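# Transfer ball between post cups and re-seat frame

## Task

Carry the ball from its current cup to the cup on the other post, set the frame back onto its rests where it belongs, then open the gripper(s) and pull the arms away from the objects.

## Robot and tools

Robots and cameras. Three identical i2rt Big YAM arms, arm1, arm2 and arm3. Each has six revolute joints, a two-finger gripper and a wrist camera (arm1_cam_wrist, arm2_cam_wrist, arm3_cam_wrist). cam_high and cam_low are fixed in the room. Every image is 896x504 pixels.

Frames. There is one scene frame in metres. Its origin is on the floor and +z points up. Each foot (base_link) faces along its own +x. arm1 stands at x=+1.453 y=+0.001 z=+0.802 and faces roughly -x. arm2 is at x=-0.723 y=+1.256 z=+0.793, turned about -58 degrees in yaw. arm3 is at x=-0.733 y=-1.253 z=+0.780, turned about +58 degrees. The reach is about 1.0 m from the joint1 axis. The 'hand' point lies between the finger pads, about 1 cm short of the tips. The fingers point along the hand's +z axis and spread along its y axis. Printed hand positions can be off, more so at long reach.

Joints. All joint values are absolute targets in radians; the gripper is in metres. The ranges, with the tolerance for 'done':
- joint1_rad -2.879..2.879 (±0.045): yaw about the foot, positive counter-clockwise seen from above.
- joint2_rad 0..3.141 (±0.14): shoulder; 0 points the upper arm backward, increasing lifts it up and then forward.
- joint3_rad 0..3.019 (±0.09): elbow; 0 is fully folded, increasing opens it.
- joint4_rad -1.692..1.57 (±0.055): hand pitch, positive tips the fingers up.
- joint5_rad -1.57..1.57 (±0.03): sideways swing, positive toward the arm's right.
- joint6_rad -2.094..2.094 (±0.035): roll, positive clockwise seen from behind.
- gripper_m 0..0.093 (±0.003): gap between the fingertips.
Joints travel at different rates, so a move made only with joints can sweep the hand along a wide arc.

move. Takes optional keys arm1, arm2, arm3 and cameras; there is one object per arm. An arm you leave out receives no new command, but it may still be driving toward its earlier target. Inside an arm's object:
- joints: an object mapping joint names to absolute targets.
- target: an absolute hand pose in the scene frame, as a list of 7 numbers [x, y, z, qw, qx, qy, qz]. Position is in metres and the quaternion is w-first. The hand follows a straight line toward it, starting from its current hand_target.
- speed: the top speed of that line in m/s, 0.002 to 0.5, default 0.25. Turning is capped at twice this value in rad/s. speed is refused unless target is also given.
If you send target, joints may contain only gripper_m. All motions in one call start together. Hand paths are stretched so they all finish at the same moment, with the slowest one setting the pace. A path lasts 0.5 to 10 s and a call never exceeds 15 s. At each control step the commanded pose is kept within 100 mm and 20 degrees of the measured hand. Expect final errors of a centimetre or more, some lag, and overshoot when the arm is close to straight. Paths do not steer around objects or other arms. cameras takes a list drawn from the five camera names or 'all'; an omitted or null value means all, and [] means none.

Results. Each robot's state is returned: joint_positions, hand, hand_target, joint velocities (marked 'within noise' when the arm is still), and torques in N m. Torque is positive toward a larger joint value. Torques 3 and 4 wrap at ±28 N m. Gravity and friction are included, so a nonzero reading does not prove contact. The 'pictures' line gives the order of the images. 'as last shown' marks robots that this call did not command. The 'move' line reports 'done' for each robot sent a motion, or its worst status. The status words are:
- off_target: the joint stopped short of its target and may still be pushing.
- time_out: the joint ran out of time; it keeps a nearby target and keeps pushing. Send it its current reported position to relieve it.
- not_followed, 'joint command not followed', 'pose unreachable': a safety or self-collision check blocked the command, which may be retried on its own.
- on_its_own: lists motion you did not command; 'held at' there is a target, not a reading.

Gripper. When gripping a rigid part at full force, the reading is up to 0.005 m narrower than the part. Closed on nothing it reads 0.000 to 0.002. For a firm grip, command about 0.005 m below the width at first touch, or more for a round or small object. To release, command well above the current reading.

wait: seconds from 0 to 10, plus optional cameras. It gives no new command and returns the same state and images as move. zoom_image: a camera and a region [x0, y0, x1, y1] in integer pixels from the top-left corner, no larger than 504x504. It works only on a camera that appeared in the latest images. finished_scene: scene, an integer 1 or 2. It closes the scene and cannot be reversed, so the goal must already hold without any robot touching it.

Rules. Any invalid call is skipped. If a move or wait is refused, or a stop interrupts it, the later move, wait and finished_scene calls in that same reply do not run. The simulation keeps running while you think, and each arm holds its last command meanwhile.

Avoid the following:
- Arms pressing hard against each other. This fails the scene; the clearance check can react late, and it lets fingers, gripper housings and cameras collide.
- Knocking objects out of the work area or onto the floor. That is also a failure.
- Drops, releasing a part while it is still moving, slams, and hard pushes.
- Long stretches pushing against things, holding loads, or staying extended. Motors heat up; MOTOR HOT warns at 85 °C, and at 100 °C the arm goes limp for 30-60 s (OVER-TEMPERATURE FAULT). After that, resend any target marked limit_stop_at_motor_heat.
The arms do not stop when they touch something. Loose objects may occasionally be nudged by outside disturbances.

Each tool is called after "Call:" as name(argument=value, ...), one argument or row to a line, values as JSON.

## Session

Call:
move(
)

Scene clock: 0.00 s.
Joint torques (N m): no reading
Motor temperatures (°C): arm1=[29 29 29 24 25 24 24] | arm2=[25 31 27 26 23 21 27] | arm3=[27 28 26 27 23 25 25]
Heat: arm1: hottest joint1_rad 29 °C; arm2: hottest joint2_rad 31 °C; arm3: hottest joint2_rad 28 °C.
Joint velocities: within noise
arm1.joint_positions: joint1_rad=-0.430 joint2_rad=+0.456 joint3_rad=+1.451 joint4_rad=-1.496 joint5_rad=+0.008 joint6_rad=-0.169 gripper_m=+0.09396
arm1.joint_status: not commanded
arm1.hand: x=+1.3223 y=+0.0502 z=+1.3611 quat_wxyz=(+0.151, -0.856, +0.099, +0.484) (m; scene frame)
arm1.hand_target: x=+1.3243 y=+0.0492 z=+1.3709 quat_wxyz=(+0.154, -0.850, +0.098, +0.494) (m; scene frame)
arm1.hand_status: not commanded
arm2.joint_positions: joint1_rad=-0.159 joint2_rad=+0.563 joint3_rad=+1.339 joint4_rad=-1.223 joint5_rad=+0.179 joint6_rad=+0.060 gripper_m=+0.09396
arm2.joint_status: not commanded
arm2.hand: x=-0.6649 y=+1.0411 z=+1.3495 quat_wxyz=(-0.418, -0.522, -0.658, +0.347) (m; scene frame)
arm2.hand_target: x=-0.6663 y=+1.0445 z=+1.3603 quat_wxyz=(-0.427, -0.519, -0.652, +0.352) (m; scene frame)
arm2.hand_status: not commanded
arm3.joint_positions: joint1_rad=+0.085 joint2_rad=+0.453 joint3_rad=+1.334 joint4_rad=-1.235 joint5_rad=+0.195 joint6_rad=+0.111 gripper_m=+0.09396
arm3.joint_status: not commanded
arm3.hand: x=-0.6184 y=-1.1050 z=+1.3466 quat_wxyz=(-0.512, +0.337, -0.747, -0.257) (m; scene frame)
arm3.hand_target: x=-0.6203 y=-1.1087 z=+1.3586 quat_wxyz=(-0.521, +0.333, -0.740, -0.264) (m; scene frame)
arm3.hand_status: not commanded
pictures: arm1_cam_wrist, arm2_cam_wrist, arm3_cam_wrist, cam_high, cam_low
camera_calibration:
arm1_cam_wrist: T_world_to_cam=[[0.328629, 0.927306, 0.179185, -0.726905], [0.883561, -0.234831, -0.405183, -0.602607], [-0.33365, 0.291476, -0.896504, 1.77154], [0, 0, 0, 1]] pos_world=[1.3624, 0.0161909, 1.47428]
arm2_cam_wrist: T_world_to_cam=[[-0.97766, -0.209385, 0.018432, -0.458462], [-0.189622, 0.840737, -0.507154, -0.309171], [0.0906939, -0.499319, -0.861658, 1.86678], [0, 0, 0, 1]] pos_world=[-0.676151, 1.09606, 1.46018]
arm3_cam_wrist: T_world_to_cam=[[0.770806, -0.636237, -0.032553, -0.182808], [-0.544497, -0.631413, -0.552124, -0.287636], [0.330727, 0.443305, -0.833127, 1.94243], [0, 0, 0, 1]] pos_world=[-0.658121, -1.15901, 1.45353]

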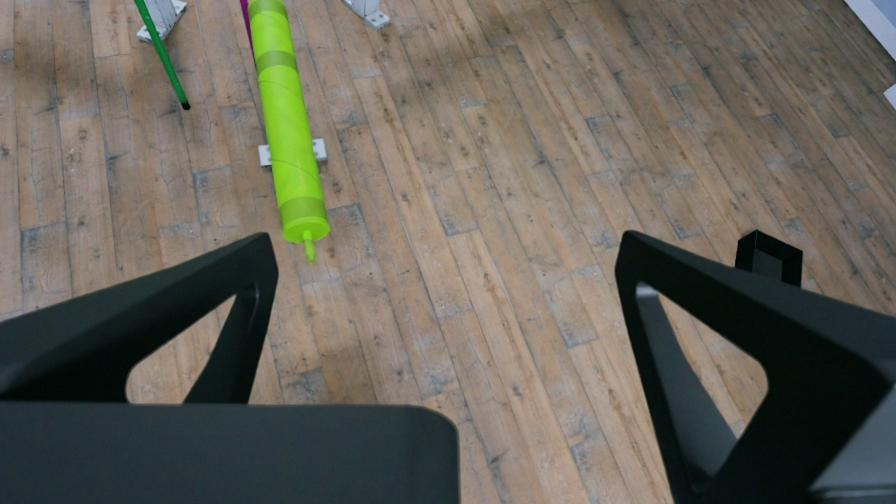

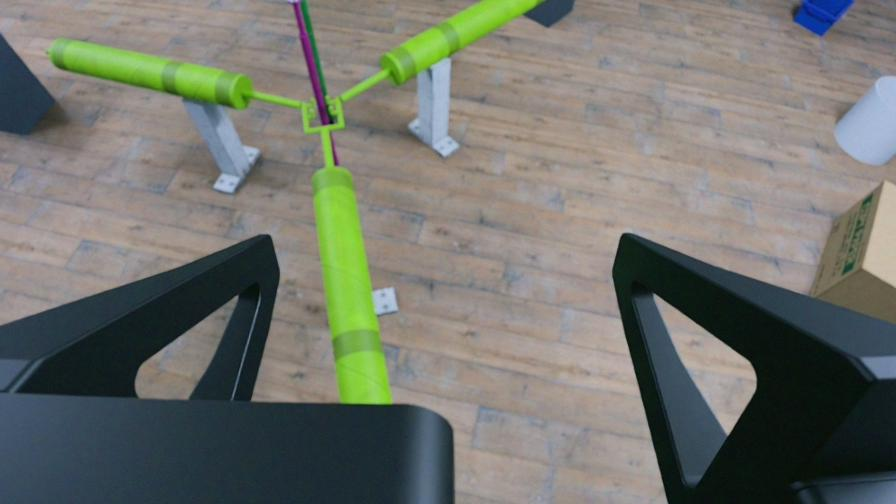

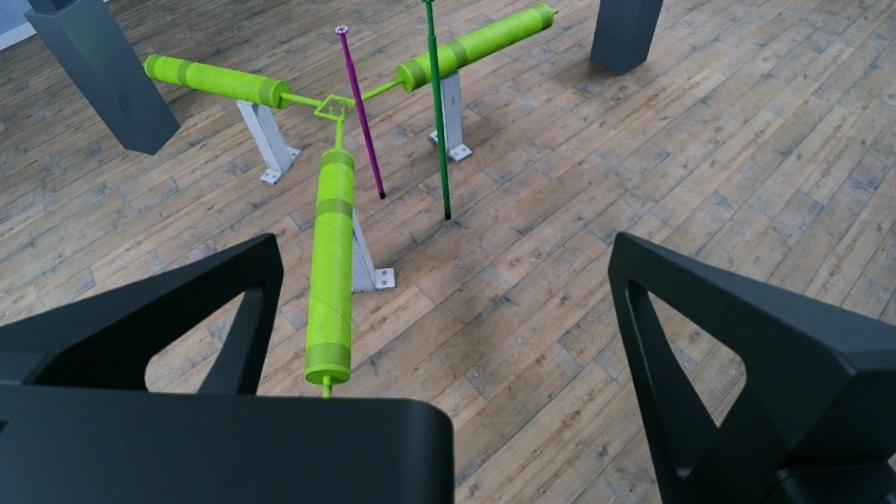

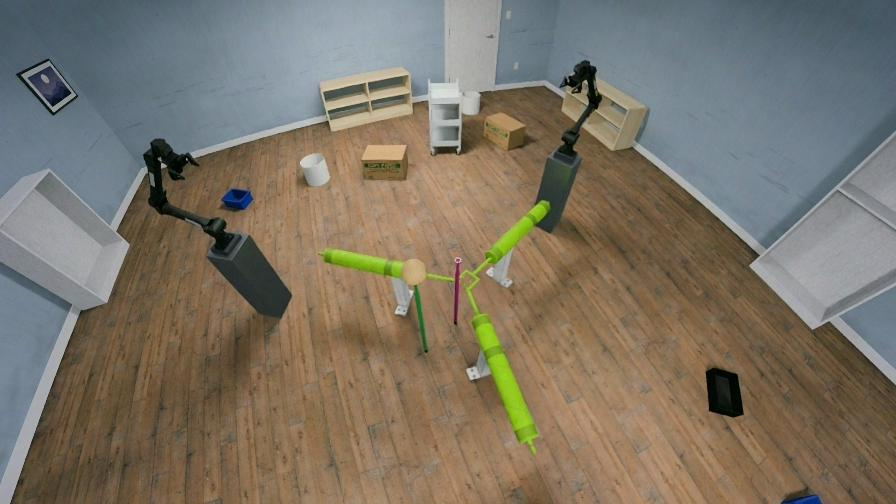

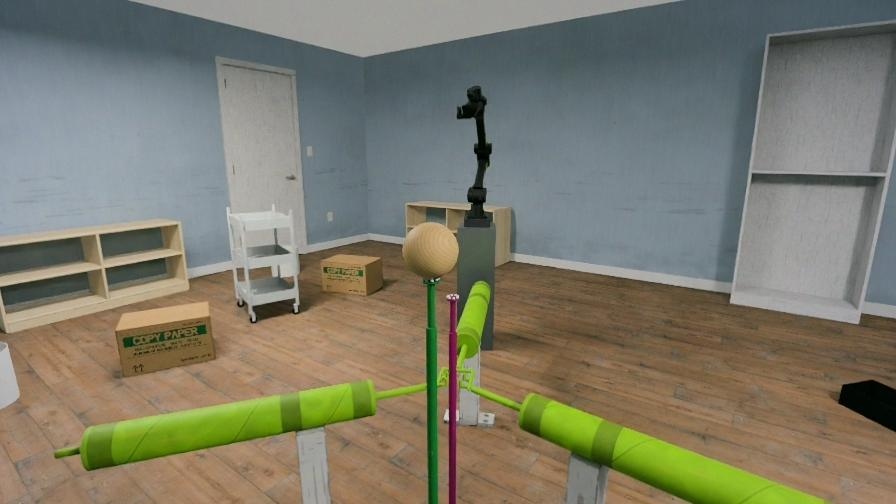

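Call:
zoom_image(
  camera="cam_high",
  region=[380, 230, 520, 370],
)

Call:
zoom_image(
  camera="arm2_cam_wrist",
  region=[240, 0, 410, 200],
)

Call:
zoom_image(
  camera="cam_low",
  region=[380, 200, 540, 420],
)

Call:
zoom_image(
  camera="arm3_cam_wrist",
  region=[290, 0, 490, 200],
)

Scaled by 3.600 from the camera's 896x504 image, which has a finer 1280x720 frame.

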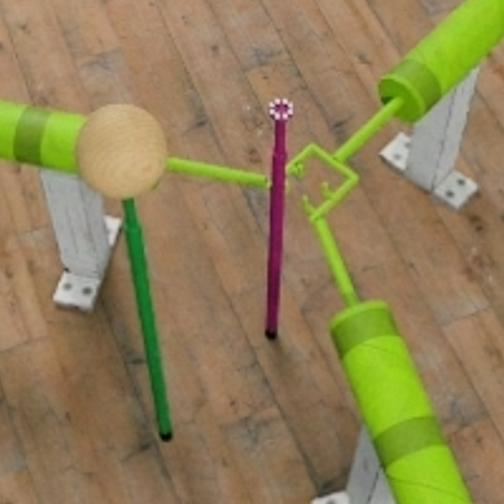

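Scaled by 2.520 from the camera's 896x504 image, which has a finer 1280x720 frame.

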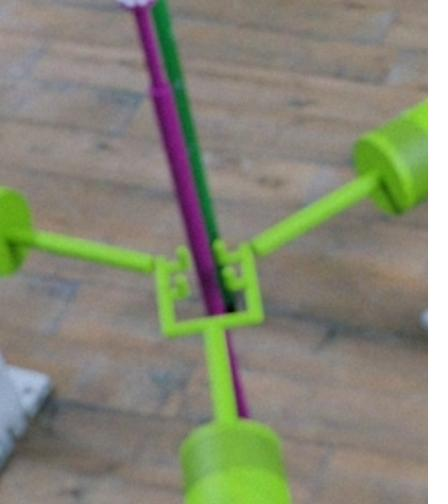

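Scaled by 2.291 from the camera's 896x504 image, which has a finer 1280x720 frame.

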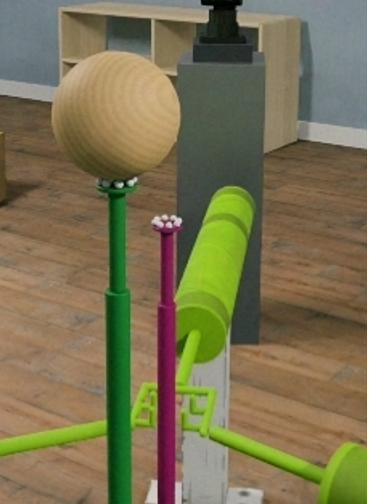

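Scaled by 2.520 from the camera's 896x504 image, which has a finer 1280x720 frame.

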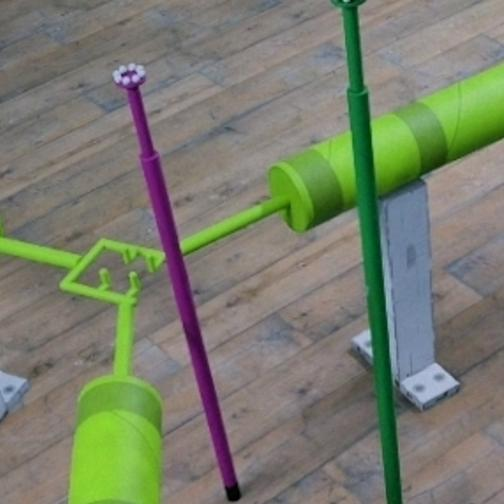

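Call:
move(
  arm1={"target":[0.86,0.035,0.64,0,0.9986,-0.0523,0],"speed":0.45},
  arm2={"target":[-0.51,1.06,0.66,0,0.5446,0.8387,0],"speed":0.45},
  arm3={"target":[-0.70,-0.66,0.64,0,-0.454,0.891,0],"speed":0.45},
)

Scene clock: 28.70 s.
Joint torques (N m): arm1=[-2.14 -20.72 8.06 -0.01 -0.12 0.05] | arm2=[2.08 -8.82 3.59 0.44 -0.17 0.03] | arm3=[-0.79 -16.15 9.73 0.05 0.02 0.06]
Motor temperatures (°C): arm1=[29 29 33 24 25 24 24] | arm2=[25 31 34 26 23 21 27] | arm3=[27 28 32 27 23 25 24]
Heat: arm1: hottest joint3_rad 33 °C; arm2: hottest joint3_rad 34 °C; arm3: hottest joint3_rad 32 °C.
move: arm1 off_target; arm2 off_target; arm3 off_target
Joint velocities: within noise
arm1.joint_positions: joint1_rad=-0.072 joint2_rad=+2.313 joint3_rad=+1.471 joint4_rad=-0.750 joint5_rad=-0.005 joint6_rad=+0.061 gripper_m=+0.09396
arm1.joint_status: not commanded
arm1.hand: x=+0.8780 y=+0.0271 z=+0.6283 quat_wxyz=(+0.002, -0.998, +0.053, -0.016) (m; scene frame)
arm1.hand_target: x=+0.8605 y=+0.0351 z=+0.6404 quat_wxyz=(+0.000, -0.999, +0.052, +0.000) (m; scene frame)
arm1.hand_status: off_target (0.023 m and 1.8 deg from the pose sent, 0.857 m and 61.3 deg at the start; pose on its path clipped on 26 of 95 steps)
arm2.joint_positions: joint1_rad=+0.254 joint2_rad=+1.819 joint3_rad=+0.522 joint4_rad=-0.296 joint5_rad=-0.005 joint6_rad=+0.404 gripper_m=+0.09396
arm2.joint_status: not commanded
arm2.hand: x=-0.5193 y=+1.0640 z=+0.6646 quat_wxyz=(+0.004, -0.547, -0.837, +0.000) (m; scene frame)
arm2.hand_target: x=-0.5102 y=+1.0602 z=+0.6603 quat_wxyz=(+0.000, -0.545, -0.839, +0.000) (m; scene frame)
arm2.hand_status: off_target (0.011 m and 0.6 deg from the pose sent, 0.707 m and 66.6 deg at the start; pose on its path clipped on 11 of 95 steps)
arm3.joint_positions: joint1_rad=+0.513 joint2_rad=+2.261 joint3_rad=+1.468 joint4_rad=-0.787 joint5_rad=+0.005 joint6_rad=+0.570 gripper_m=+0.09396
arm3.joint_status: not commanded
arm3.hand: x=-0.7054 y=-0.6731 z=+0.6387 quat_wxyz=(+0.002, +0.459, -0.888, +0.006) (m; scene frame)
arm3.hand_target: x=-0.7001 y=-0.6604 z=+0.6403 quat_wxyz=(+0.000, +0.454, -0.891, +0.000) (m; scene frame)
arm3.hand_status: off_target (0.014 m and 1.0 deg from the pose sent, 0.839 m and 70.1 deg at the start; pose on its path clipped on 21 of 95 steps)
pictures: arm1_cam_wrist, arm2_cam_wrist, arm3_cam_wrist, cam_high, cam_low
camera_calibration:
arm1_cam_wrist: T_world_to_cam=[[0.097482, 0.994861, 0.0273469, -0.131592], [0.78162, -0.0935394, 0.616702, -1.0688], [0.616091, -0.0387425, -0.786722, 0.0792034], [0, 0, 0, 1]] pos_world=[0.799426, 0.0340098, 0.72504]
arm2_cam_wrist: T_world_to_cam=[[-0.917187, -0.39835, 0.00920482, -0.0600852], [-0.318683, 0.747232, 0.583169, -1.34032], [-0.239183, 0.531941, -0.812299, -0.0265341], [0, 0, 0, 1]] pos_world=[-0.488592, 0.991709, 0.760631]
arm3_cam_wrist: T_world_to_cam=[[0.820025, -0.572308, 0.00475586, 0.189945], [-0.460126, -0.654299, 0.600148, -1.14503], [-0.340358, -0.494324, -0.799875, 0.0641679], [0, 0, 0, 1]] pos_world=[-0.660777, -0.608764, 0.737609]

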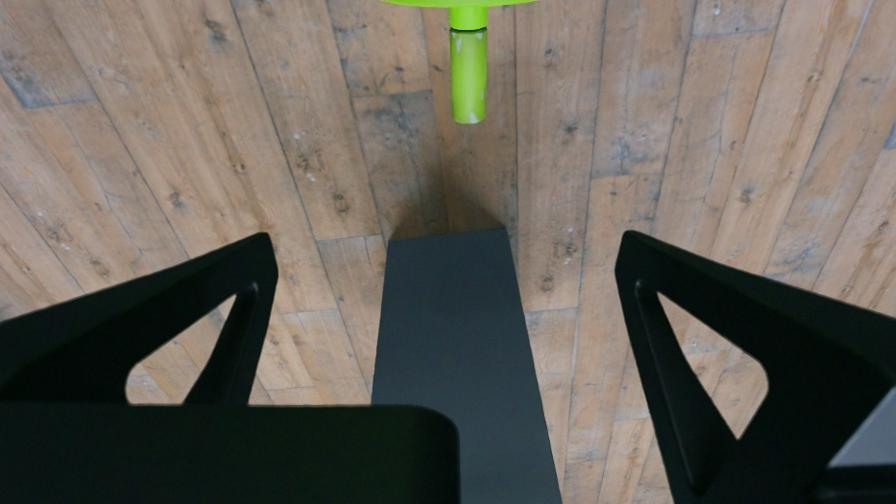

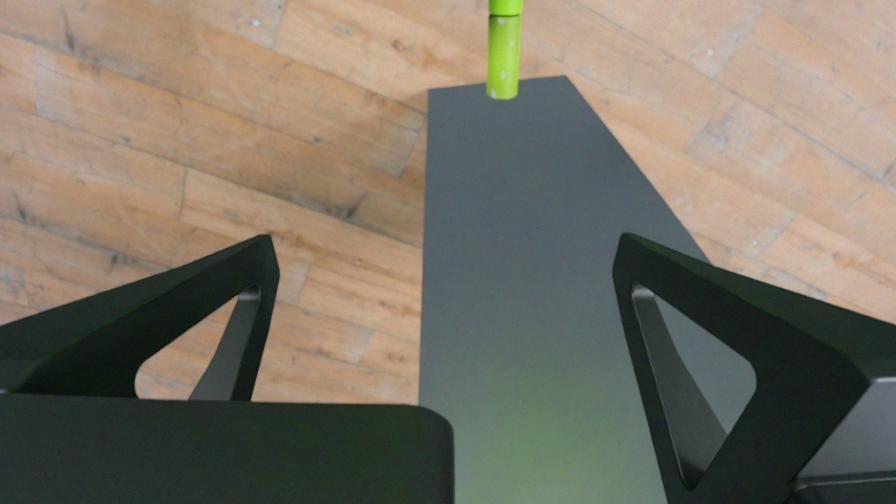

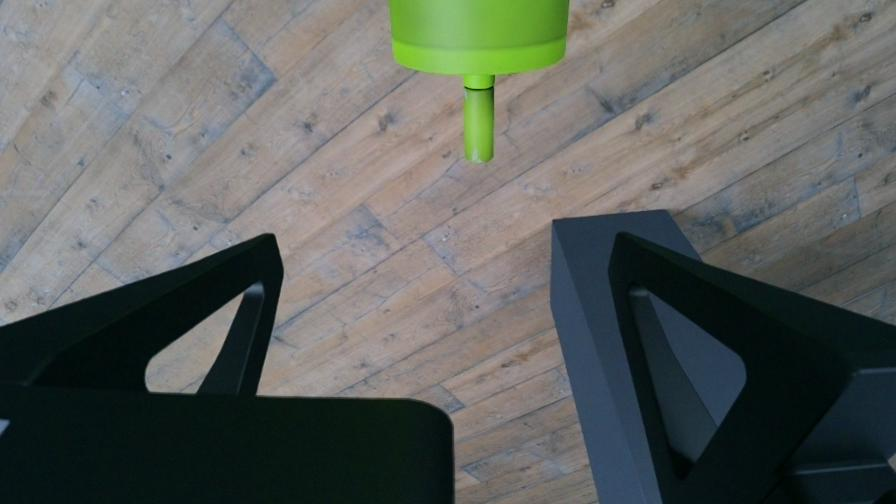

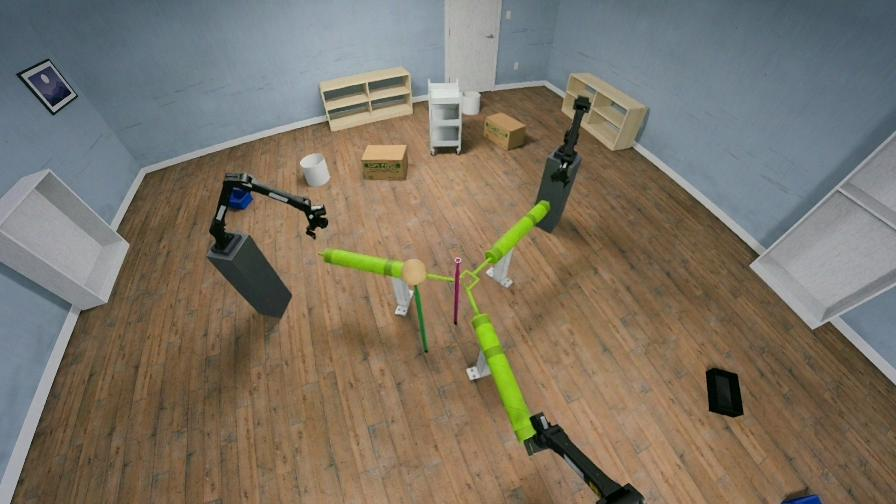

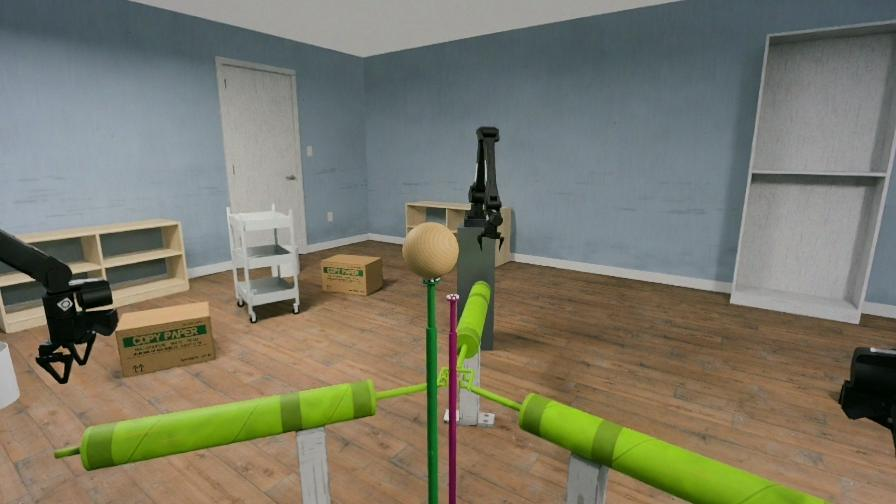

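Call:
move(
  arm1={"target":[0.868,0.0535,0.55,0,0.9991,-0.0419,0],"speed":0.25},
  arm2={"target":[-0.542,1.037,0.55,0,0.5358,0.8443,0],"speed":0.25},
  arm3={"target":[-0.699,-0.697,0.55,0,-0.4633,0.8862,0],"speed":0.25},
  cameras=["arm1_cam_wrist","arm2_cam_wrist","arm3_cam_wrist"],
)

Scene clock: 44.40 s.
Joint torques (N m): arm1=[-1.85 -21.83 6.86 0.64 -0.12 0.02] | arm2=[0.44 -10.81 -0.02 0.46 -0.17 -0.18] | arm3=[-0.79 -16.44 6.37 0.87 0.03 -0.09]
Motor temperatures (°C): arm1=[29 34 33 24 25 24 24] | arm2=[25 31 32 26 23 21 27] | arm3=[27 29 34 27 23 25 24]
Heat: arm1: hottest joint2_rad 34 °C; arm2: hottest joint3_rad 32 °C; arm3: hottest joint3_rad 34 °C.
move: arm1 off_target; arm2 done; arm3 done
Joint velocities: within noise
arm1.joint_positions: joint1_rad=-0.106 joint2_rad=+2.491 joint3_rad=+1.506 joint4_rad=-0.625 joint5_rad=-0.006 joint6_rad=+0.010 gripper_m=+0.09396
arm1.joint_status: not commanded
arm1.hand: x=+0.8914 y=+0.0465 z=+0.5377 quat_wxyz=(+0.001, -0.999, +0.044, -0.025) (m; scene frame)
arm1.hand_target: x=+0.8686 y=+0.0536 z=+0.5507 quat_wxyz=(+0.000, -0.999, +0.042, +0.000) (m; scene frame)
arm1.hand_status: off_target (0.027 m and 2.9 deg from the pose sent, 0.083 m and 2.2 deg at the start)
arm2.joint_positions: joint1_rad=+0.139 joint2_rad=+2.235 joint3_rad=+0.602 joint4_rad=+0.054 joint5_rad=-0.003 joint6_rad=+0.269 gripper_m=+0.09396
arm2.joint_status: not commanded
arm2.hand: x=-0.5390 y=+1.0363 z=+0.5573 quat_wxyz=(-0.003, -0.539, -0.842, +0.002) (m; scene frame)
arm2.hand_target: x=-0.5421 y=+1.0371 z=+0.5502 quat_wxyz=(+0.000, -0.536, -0.844, +0.000) (m; scene frame)
arm2.hand_status: done (0.008 m and 0.6 deg from the pose sent, 0.120 m and 1.6 deg at the start)
arm3.joint_positions: joint1_rad=+0.507 joint2_rad=+2.390 joint3_rad=+1.397 joint4_rad=-0.593 joint5_rad=+0.005 joint6_rad=+0.557 gripper_m=+0.09396
arm3.joint_status: not commanded
arm3.hand: x=-0.7040 y=-0.7048 z=+0.5514 quat_wxyz=(+0.004, +0.463, -0.886, +0.008) (m; scene frame)
arm3.hand_target: x=-0.6990 y=-0.6972 z=+0.5502 quat_wxyz=(+0.000, +0.463, -0.886, +0.000) (m; scene frame)
arm3.hand_status: done (0.009 m and 1.1 deg from the pose sent, 0.092 m and 0.9 deg at the start)
pictures: arm1_cam_wrist, arm2_cam_wrist, arm3_cam_wrist
camera_calibration:
arm1_cam_wrist: T_world_to_cam=[[0.0797599, 0.996482, 0.0257449, -0.133172], [0.771855, -0.0780825, 0.630986, -1.02122], [0.630776, -0.030456, -0.775367, -0.0191495], [0, 0, 0, 1]] pos_world=[0.810935, 0.0523812, 0.632956]
arm2_cam_wrist: T_world_to_cam=[[-0.909449, -0.415797, 0.00389117, -0.0629768], [-0.33919, 0.74724, 0.571474, -1.26787], [-0.240525, 0.518407, -0.820611, -0.0857722], [0, 0, 0, 1]] pos_world=[-0.507952, 0.965679, 0.654411]
arm3_cam_wrist: T_world_to_cam=[[0.824379, -0.565984, 0.0078458, 0.176846], [-0.454832, -0.654103, 0.604382, -1.11119], [-0.336939, -0.501808, -0.796656, -0.0254952], [0, 0, 0, 1]] pos_world=[-0.659782, -0.639532, 0.649883]

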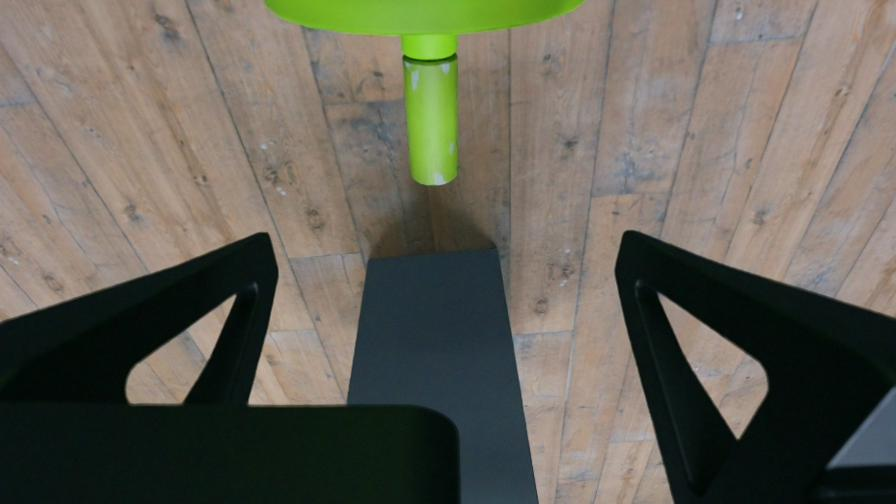

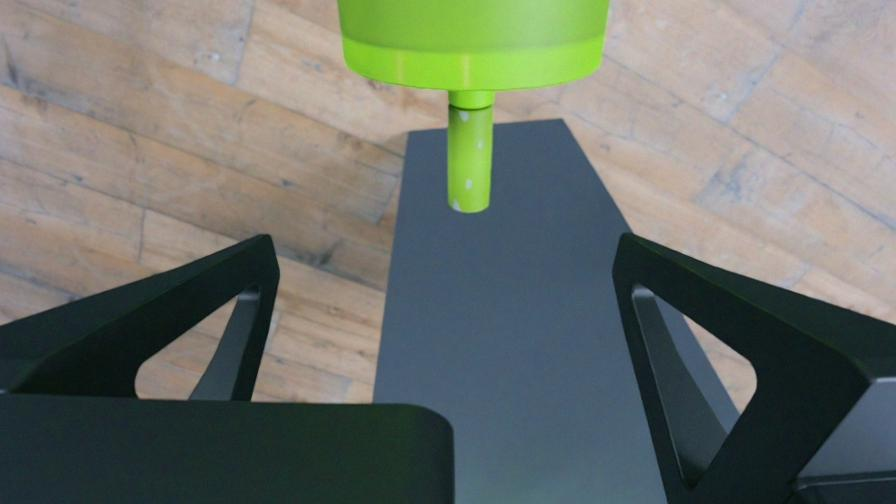

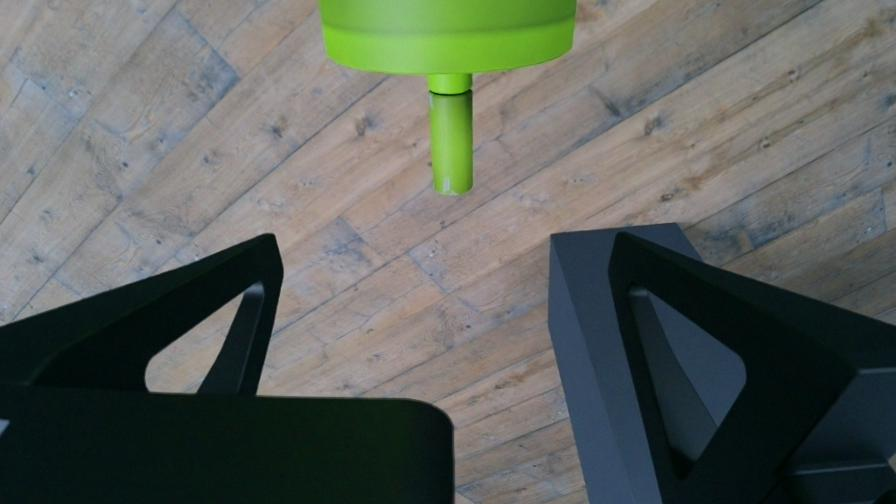

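Call:
move(
  arm1={"target":[0.863,0.0525,0.454,0,0.9991,-0.0419,0],"speed":0.12},
  arm2={"target":[-0.552,1.041,0.444,0,0.5358,0.8443,0],"speed":0.12},
  arm3={"target":[-0.699,-0.700,0.436,0,-0.4633,0.8862,0],"speed":0.12},
  cameras=["arm1_cam_wrist","arm2_cam_wrist","arm3_cam_wrist"],
)

Call:
move(
  arm1={"joints":{"gripper_m":0.008}},
  arm2={"joints":{"gripper_m":0.008}},
  arm3={"joints":{"gripper_m":0.008}},
  cameras=["arm1_cam_wrist","arm2_cam_wrist","arm3_cam_wrist"],
)

Scene clock: 56.77 s.
Joint torques (N m): arm1=[-1.55 -21.19 6.24 0.7 -0.13 0.09] | arm2=[0.15 -11.87 -1.62 0.43 -0.16 -0.16] | arm3=[-0.85 -16.15 6.37 0.84 0.03 -0.09]
Motor temperatures (°C): arm1=[29 36 34 24 25 24 24] | arm2=[25 31 31 26 23 21 26] | arm3=[27 30 32 27 23 25 24]
Heat: arm1: hottest joint2_rad 36 °C; arm2: hottest joint2_rad 31 °C; arm3: hottest joint3_rad 32 °C.
move: arm1 off_target; arm2 done; arm3 off_target
Joint velocities: within noise
arm1.joint_positions: joint1_rad=-0.106 joint2_rad=+2.697 joint3_rad=+1.650 joint4_rad=-0.548 joint5_rad=-0.006 joint6_rad=+0.010 gripper_m=+0.09396
arm1.joint_status: not commanded
arm1.hand: x=+0.8801 y=+0.0482 z=+0.4512 quat_wxyz=(+0.001, -0.999, +0.044, -0.017) (m; scene frame)
arm1.hand_target: x=+0.8634 y=+0.0525 z=+0.4545 quat_wxyz=(+0.000, -0.999, +0.042, +0.000) (m; scene frame)
arm1.hand_status: off_target (0.018 m and 2.0 deg from the pose sent, 0.089 m and 2.9 deg at the start)
arm2.joint_positions: joint1_rad=+0.125 joint2_rad=+2.601 joint3_rad=+0.751 joint4_rad=+0.269 joint5_rad=-0.003 joint6_rad=+0.252 gripper_m=+0.09396
arm2.joint_status: not commanded
arm2.hand: x=-0.5474 y=+1.0398 z=+0.4514 quat_wxyz=(-0.002, -0.537, -0.843, +0.001) (m; scene frame)
arm2.hand_target: x=-0.5519 y=+1.0411 z=+0.4442 quat_wxyz=(+0.000, -0.536, -0.844, +0.000) (m; scene frame)
arm2.hand_status: done (0.009 m and 0.4 deg from the pose sent, 0.114 m and 0.6 deg at the start)
arm3.joint_positions: joint1_rad=+0.507 joint2_rad=+2.634 joint3_rad=+1.505 joint4_rad=-0.458 joint5_rad=+0.005 joint6_rad=+0.555 gripper_m=+0.09396
arm3.joint_status: not commanded
arm3.hand: x=-0.7043 y=-0.7101 z=+0.4417 quat_wxyz=(+0.004, +0.463, -0.886, +0.009) (m; scene frame)
arm3.hand_target: x=-0.6989 y=-0.7003 z=+0.4364 quat_wxyz=(+0.000, +0.463, -0.886, +0.000) (m; scene frame)
arm3.hand_status: off_target (0.013 m and 1.1 deg from the pose sent, 0.116 m and 1.1 deg at the start)
pictures: arm1_cam_wrist, arm2_cam_wrist, arm3_cam_wrist
camera_calibration:
arm1_cam_wrist: T_world_to_cam=[[0.0796412, 0.996502, 0.0253161, -0.131411], [0.781658, -0.0781909, 0.618787, -0.960907], [0.618602, -0.0294924, -0.785151, -0.0639876], [0, 0, 0, 1]] pos_world=[0.801149, 0.05393, 0.547683]
arm2_cam_wrist: T_world_to_cam=[[-0.907855, -0.419261, 0.00448488, -0.06457], [-0.341106, 0.744755, 0.573574, -1.2122], [-0.243818, 0.519192, -0.819141, -0.179779], [0, 0, 0, 1]] pos_world=[-0.515942, 0.969062, 0.548313]
arm3_cam_wrist: T_world_to_cam=[[0.824813, -0.565339, 0.00862647, 0.175426], [-0.45427, -0.653528, 0.605426, -1.04817], [-0.336633, -0.503282, -0.795855, -0.116874], [0, 0, 0, 1]] pos_world=[-0.660189, -0.644653, 0.54006]

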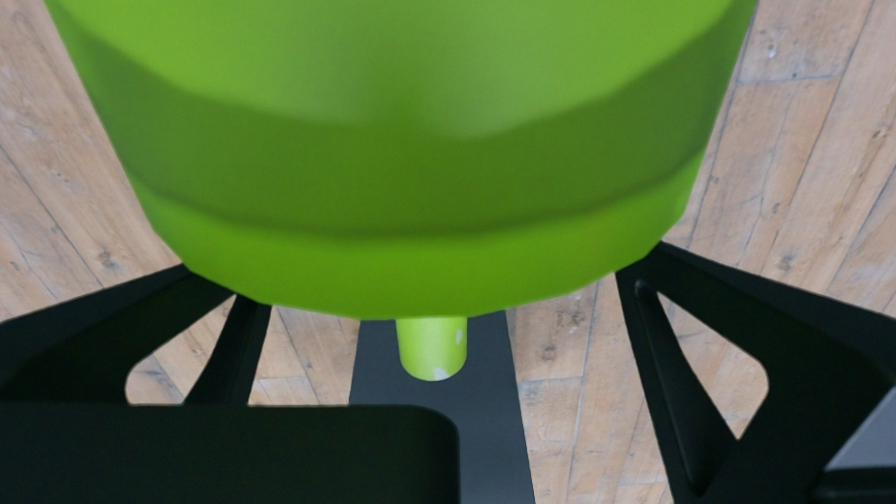

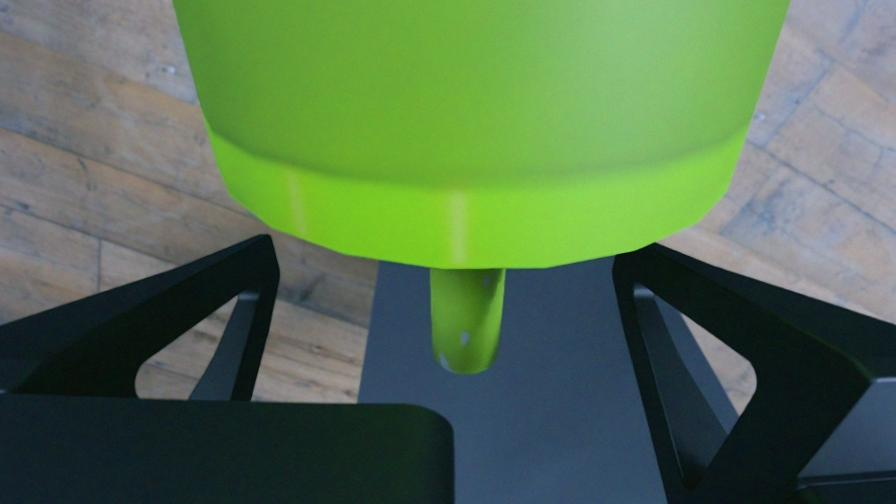

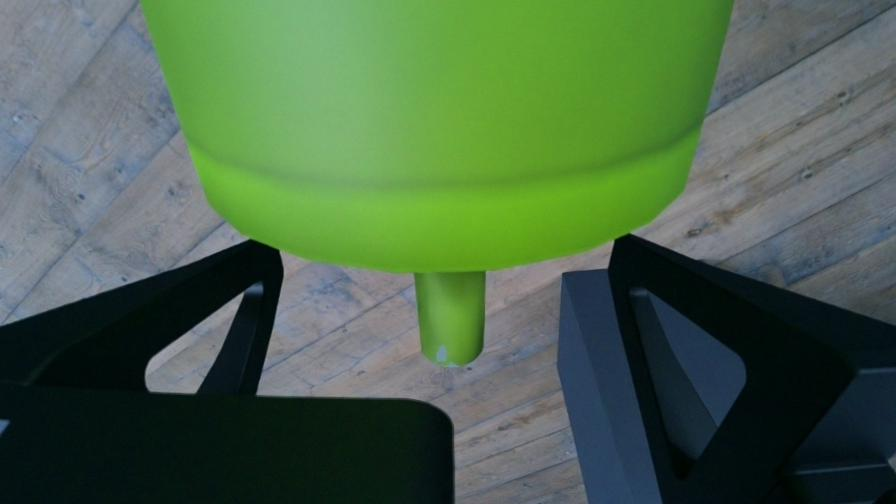

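Scene clock: 57.53 s.
Joint torques (N m): arm1=[-1.67 -20.89 6.26 0.69 0.26 0.09] | arm2=[0.56 -11.99 -1.63 0.43 -0.24 -0.16] | arm3=[-0.79 -16.09 6.37 0.83 0.02 -0.04]
Motor temperatures (°C): arm1=[29 36 34 24 25 24 24] | arm2=[25 31 31 26 23 21 27] | arm3=[27 30 32 27 23 25 24]
Heat: arm1: hottest joint2_rad 36 °C; arm2: hottest joint2_rad 31 °C; arm3: hottest joint3_rad 32 °C.
move: arm1 off_target; arm2 off_target; arm3 off_target
Joint velocities: within noise
arm1.joint_positions: joint1_rad=-0.105 joint2_rad=+2.697 joint3_rad=+1.650 joint4_rad=-0.548 joint5_rad=-0.016 joint6_rad=+0.009 gripper_m=+0.01818
arm1.joint_status: gripper_m off_target (ended at +0.01821, target +0.00800)
arm1.hand: x=+0.8799 y=+0.0453 z=+0.4512 quat_wxyz=(-0.004, -0.999, +0.043, -0.017) (m; scene frame)
arm1.hand_target: x=+0.8634 y=+0.0524 z=+0.4545 quat_wxyz=(+0.000, -0.999, +0.042, +0.000) (m; scene frame)
arm1.hand_status: not commanded
arm2.joint_positions: joint1_rad=+0.120 joint2_rad=+2.603 joint3_rad=+0.751 joint4_rad=+0.269 joint5_rad=-0.001 joint6_rad=+0.252 gripper_m=+0.01727
arm2.joint_status: gripper_m off_target (ended at +0.01730, target +0.00800)
arm2.hand: x=-0.5495 y=+1.0394 z=+0.4510 quat_wxyz=(-0.001, -0.539, -0.842, +0.002) (m; scene frame)
arm2.hand_target: x=-0.5519 y=+1.0411 z=+0.4443 quat_wxyz=(+0.000, -0.536, -0.844, +0.000) (m; scene frame)
arm2.hand_status: not commanded
arm3.joint_positions: joint1_rad=+0.507 joint2_rad=+2.634 joint3_rad=+1.505 joint4_rad=-0.458 joint5_rad=+0.005 joint6_rad=+0.551 gripper_m=+0.01706
arm3.joint_status: gripper_m off_target (ended at +0.01710, target +0.00800)
arm3.hand: x=-0.7041 y=-0.7101 z=+0.4417 quat_wxyz=(+0.004, +0.465, -0.885, +0.009) (m; scene frame)
arm3.hand_target: x=-0.6989 y=-0.7003 z=+0.4364 quat_wxyz=(+0.000, +0.463, -0.886, +0.000) (m; scene frame)
arm3.hand_status: not commanded
pictures: arm1_cam_wrist, arm2_cam_wrist, arm3_cam_wrist
camera_calibration:
arm1_cam_wrist: T_world_to_cam=[[0.0773447, 0.996892, 0.0149785, -0.121872], [0.782312, -0.0699961, 0.618942, -0.961971], [0.618066, -0.036154, -0.785294, -0.0631059], [0, 0, 0, 1]] pos_world=[0.800991, 0.051877, 0.547673]
arm2_cam_wrist: T_world_to_cam=[[-0.909913, -0.414738, 0.00709782, -0.0736133], [-0.335729, 0.746405, 0.5746, -1.2116], [-0.243606, 0.520453, -0.818404, -0.181865], [0, 0, 0, 1]] pos_world=[-0.518054, 0.968466, 0.547869]
arm3_cam_wrist: T_world_to_cam=[[0.826964, -0.562193, 0.00836418, 0.179161], [-0.451737, -0.655482, 0.605208, -1.04752], [-0.334762, -0.504264, -0.796023, -0.116068], [0, 0, 0, 1]] pos_world=[-0.66022, -0.644439, 0.540079]

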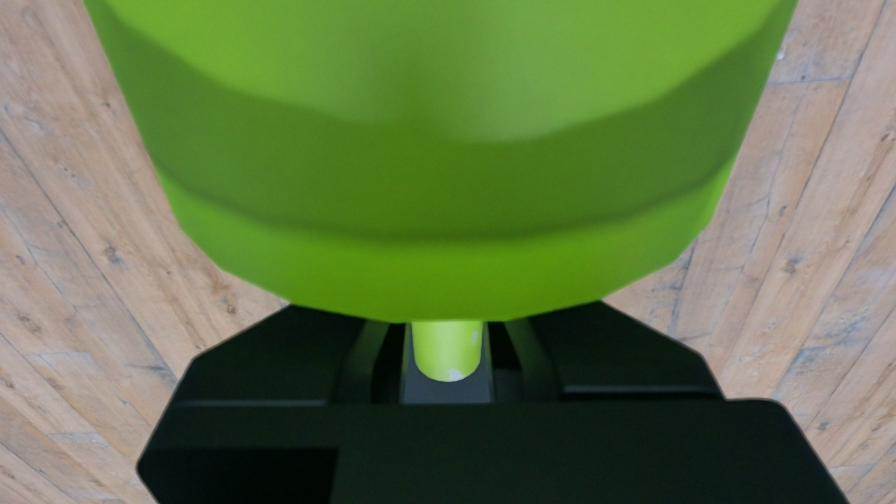

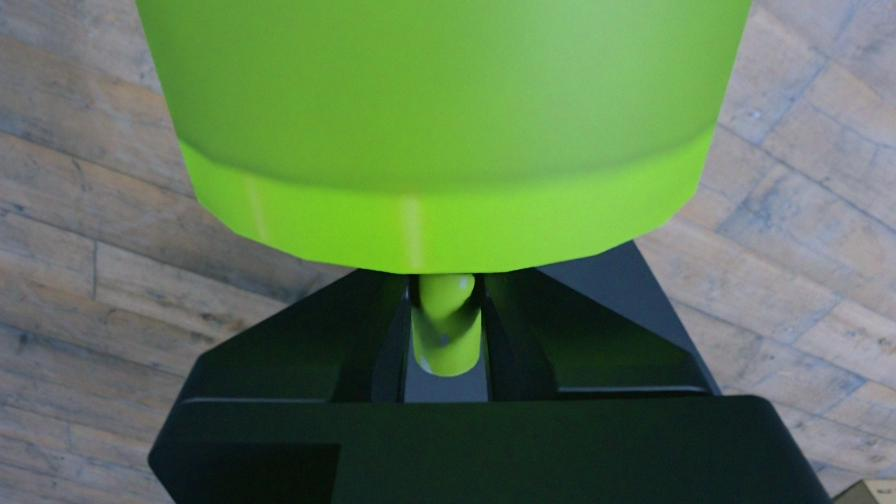

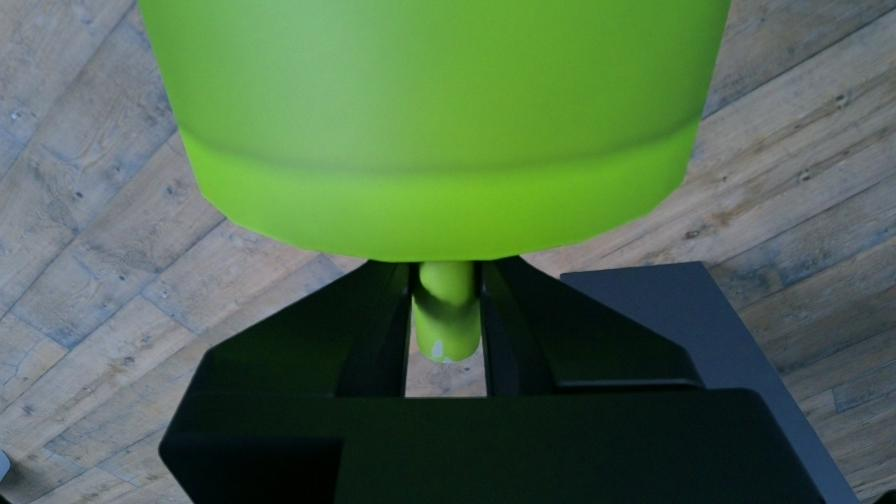

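Call:
move(
  arm1={"joints":{"gripper_m":0.05}},
  arm2={"joints":{"gripper_m":0.05}},
  arm3={"joints":{"gripper_m":0.05}},
  cameras=[],
)

Call:
move(
  arm1={"target":[0.868,0.0525,0.438,0,0.9991,-0.0419,0],"speed":0.1},
  arm2={"target":[-0.552,1.042,0.438,0,0.5358,0.8443,0],"speed":0.1},
  arm3={"target":[-0.699,-0.698,0.425,0,-0.4633,0.8862,0],"speed":0.1},
  cameras=[],
)

Call:
move(
  arm1={"joints":{"gripper_m":0.008}},
  arm2={"joints":{"gripper_m":0.008}},
  arm3={"joints":{"gripper_m":0.008}},
  cameras=[],
)

Call:
zoom_image(
  camera="cam_low",
  region=[380, 200, 500, 320],
)

Call:
zoom_image(
  camera="cam_high",
  region=[390, 240, 490, 310],
)

Scene clock: 68.80 s.
Joint torques (N m): arm1=[-1.61 -21.01 6.22 0.68 0.14 0.1] | arm2=[0.67 -11.93 -1.68 0.44 -0.19 -0.16] | arm3=[-0.79 -16.15 6.37 0.81 0.02 -0.04]
Motor temperatures (°C): arm1=[29 38 33 24 25 24 25] | arm2=[25 31 30 26 23 21 27] | arm3=[27 30 31 27 23 25 25]
Heat: arm1: hottest joint2_rad 38 °C; arm2: hottest joint2_rad 31 °C; arm3: hottest joint3_rad 31 °C.
move: arm1 done; arm2 done; arm3 done
Joint velocities: within noise
arm1.joint_positions: joint1_rad=-0.105 joint2_rad=+2.697 joint3_rad=+1.651 joint4_rad=-0.548 joint5_rad=-0.013 joint6_rad=+0.009 gripper_m=+0.04981
arm1.joint_status: all done
arm1.hand: x=+0.8796 y=+0.0458 z=+0.4511 quat_wxyz=(-0.002, -0.999, +0.043, -0.017) (m; scene frame)
arm1.hand_target: x=+0.8633 y=+0.0524 z=+0.4545 quat_wxyz=(+0.000, -0.999, +0.042, +0.000) (m; scene frame)
arm1.hand_status: not commanded
arm2.joint_positions: joint1_rad=+0.120 joint2_rad=+2.603 joint3_rad=+0.752 joint4_rad=+0.269 joint5_rad=-0.003 joint6_rad=+0.252 gripper_m=+0.04982
arm2.joint_status: all done
arm2.hand: x=-0.5491 y=+1.0393 z=+0.4509 quat_wxyz=(-0.001, -0.539, -0.842, +0.002) (m; scene frame)
arm2.hand_target: x=-0.5520 y=+1.0412 z=+0.4442 quat_wxyz=(+0.000, -0.536, -0.844, +0.000) (m; scene frame)
arm2.hand_status: not commanded
arm3.joint_positions: joint1_rad=+0.507 joint2_rad=+2.634 joint3_rad=+1.505 joint4_rad=-0.458 joint5_rad=+0.005 joint6_rad=+0.551 gripper_m=+0.04985
arm3.joint_status: all done
arm3.hand: x=-0.7041 y=-0.7101 z=+0.4417 quat_wxyz=(+0.004, +0.465, -0.885, +0.009) (m; scene frame)
arm3.hand_target: x=-0.6989 y=-0.7003 z=+0.4364 quat_wxyz=(+0.000, +0.463, -0.886, +0.000) (m; scene frame)
arm3.hand_status: not commanded
pictures: none
No camera images: "cameras" was empty.

Scene clock: 69.87 s.
Joint torques (N m): arm1=[-1.67 -20.84 6.09 0.7 0.14 0.09] | arm2=[0.79 -11.58 -1.59 0.44 -0.18 -0.14] | arm3=[-0.79 -15.97 6.56 0.81 0.02 -0.04]
Motor temperatures (°C): arm1=[29 38 33 24 25 24 25] | arm2=[25 31 30 26 23 21 27] | arm3=[27 30 31 27 23 25 25]
Heat: arm1: hottest joint2_rad 38 °C; arm2: hottest joint2_rad 31 °C; arm3: hottest joint3_rad 31 °C.
move: arm1 off_target; arm2 done; arm3 off_target
Joint velocities: within noise
arm1.joint_positions: joint1_rad=-0.105 joint2_rad=+2.729 joint3_rad=+1.657 joint4_rad=-0.525 joint5_rad=-0.013 joint6_rad=+0.009 gripper_m=+0.04991
arm1.joint_status: not commanded
arm1.hand: x=+0.8857 y=+0.0455 z=+0.4347 quat_wxyz=(-0.002, -0.999, +0.043, -0.018) (m; scene frame)
arm1.hand_target: x=+0.8684 y=+0.0524 z=+0.4385 quat_wxyz=(+0.000, -0.999, +0.042, +0.000) (m; scene frame)
arm1.hand_status: off_target (0.019 m and 2.1 deg from the pose sent, 0.019 m and 1.9 deg at the start)
arm2.joint_positions: joint1_rad=+0.120 joint2_rad=+2.616 joint3_rad=+0.760 joint4_rad=+0.277 joint5_rad=-0.003 joint6_rad=+0.252 gripper_m=+0.04993
arm2.joint_status: not commanded
arm2.hand: x=-0.5483 y=+1.0383 z=+0.4466 quat_wxyz=(-0.003, -0.539, -0.842, +0.002) (m; scene frame)
arm2.hand_target: x=-0.5520 y=+1.0420 z=+0.4383 quat_wxyz=(+0.000, -0.536, -0.844, +0.000) (m; scene frame)
arm2.hand_status: done (0.010 m and 0.7 deg from the pose sent, 0.014 m and 0.5 deg at the start)
arm3.joint_positions: joint1_rad=+0.507 joint2_rad=+2.659 joint3_rad=+1.527 joint4_rad=-0.454 joint5_rad=+0.005 joint6_rad=+0.551 gripper_m=+0.04995
arm3.joint_status: not commanded
arm3.hand: x=-0.7041 y=-0.7080 z=+0.4320 quat_wxyz=(+0.004, +0.465, -0.885, +0.009) (m; scene frame)
arm3.hand_target: x=-0.6989 y=-0.6983 z=+0.4254 quat_wxyz=(+0.000, +0.463, -0.886, +0.000) (m; scene frame)
arm3.hand_status: off_target (0.013 m and 1.1 deg from the pose sent, 0.021 m and 1.2 deg at the start)
pictures: none
No camera images: "cameras" was empty.

Scene clock: 70.50 s.
Joint torques (N m): arm1=[-1.67 -20.89 6.08 0.7 0.2 0.12] | arm2=[0.85 -11.58 -1.62 0.44 -0.21 -0.13] | arm3=[-0.73 -16.03 6.56 0.8 -0.03 0.07]
Motor temperatures (°C): arm1=[29 38 33 24 25 24 25] | arm2=[25 31 30 26 23 21 27] | arm3=[27 30 31 27 23 25 25]
Heat: arm1: hottest joint2_rad 38 °C; arm2: hottest joint2_rad 31 °C; arm3: hottest joint3_rad 31 °C.
move: arm1 off_target; arm2 off_target; arm3 off_target
Joint velocities: within noise
arm1.joint_positions: joint1_rad=-0.105 joint2_rad=+2.729 joint3_rad=+1.657 joint4_rad=-0.524 joint5_rad=-0.015 joint6_rad=+0.006 gripper_m=+0.01762
arm1.joint_status: gripper_m off_target (ended at +0.01766, target +0.00800)
arm1.hand: x=+0.8856 y=+0.0453 z=+0.4347 quat_wxyz=(-0.003, -0.999, +0.041, -0.018) (m; scene frame)
arm1.hand_target: x=+0.8683 y=+0.0525 z=+0.4385 quat_wxyz=(+0.000, -0.999, +0.042, +0.000) (m; scene frame)
arm1.hand_status: not commanded
arm2.joint_positions: joint1_rad=+0.120 joint2_rad=+2.616 joint3_rad=+0.760 joint4_rad=+0.278 joint5_rad=-0.002 joint6_rad=+0.251 gripper_m=+0.01757
arm2.joint_status: gripper_m off_target (ended at +0.01761, target +0.00800)
arm2.hand: x=-0.5484 y=+1.0382 z=+0.4466 quat_wxyz=(-0.003, -0.539, -0.842, +0.003) (m; scene frame)
arm2.hand_target: x=-0.5520 y=+1.0420 z=+0.4383 quat_wxyz=(+0.000, -0.536, -0.844, +0.000) (m; scene frame)
arm2.hand_status: not commanded
arm3.joint_positions: joint1_rad=+0.506 joint2_rad=+2.659 joint3_rad=+1.527 joint4_rad=-0.454 joint5_rad=+0.006 joint6_rad=+0.542 gripper_m=+0.01772
arm3.joint_status: gripper_m off_target (ended at +0.01775, target +0.00800)
arm3.hand: x=-0.7034 y=-0.7080 z=+0.4320 quat_wxyz=(+0.003, +0.468, -0.883, +0.009) (m; scene frame)
arm3.hand_target: x=-0.6990 y=-0.6983 z=+0.4254 quat_wxyz=(+0.000, +0.463, -0.886, +0.000) (m; scene frame)
arm3.hand_status: not commanded
pictures: none
No camera images: "cameras" was empty.

This scene's latest camera images include none from cam_low. They are from: arm1_cam_wrist, arm2_cam_wrist, arm3_cam_wrist. cam_low's image comes with the result of a call that names it in "cameras".

This scene's latest camera images include none from cam_high. They are from: arm1_cam_wrist, arm2_cam_wrist, arm3_cam_wrist. cam_high's image comes with the result of a call that names it in "cameras".


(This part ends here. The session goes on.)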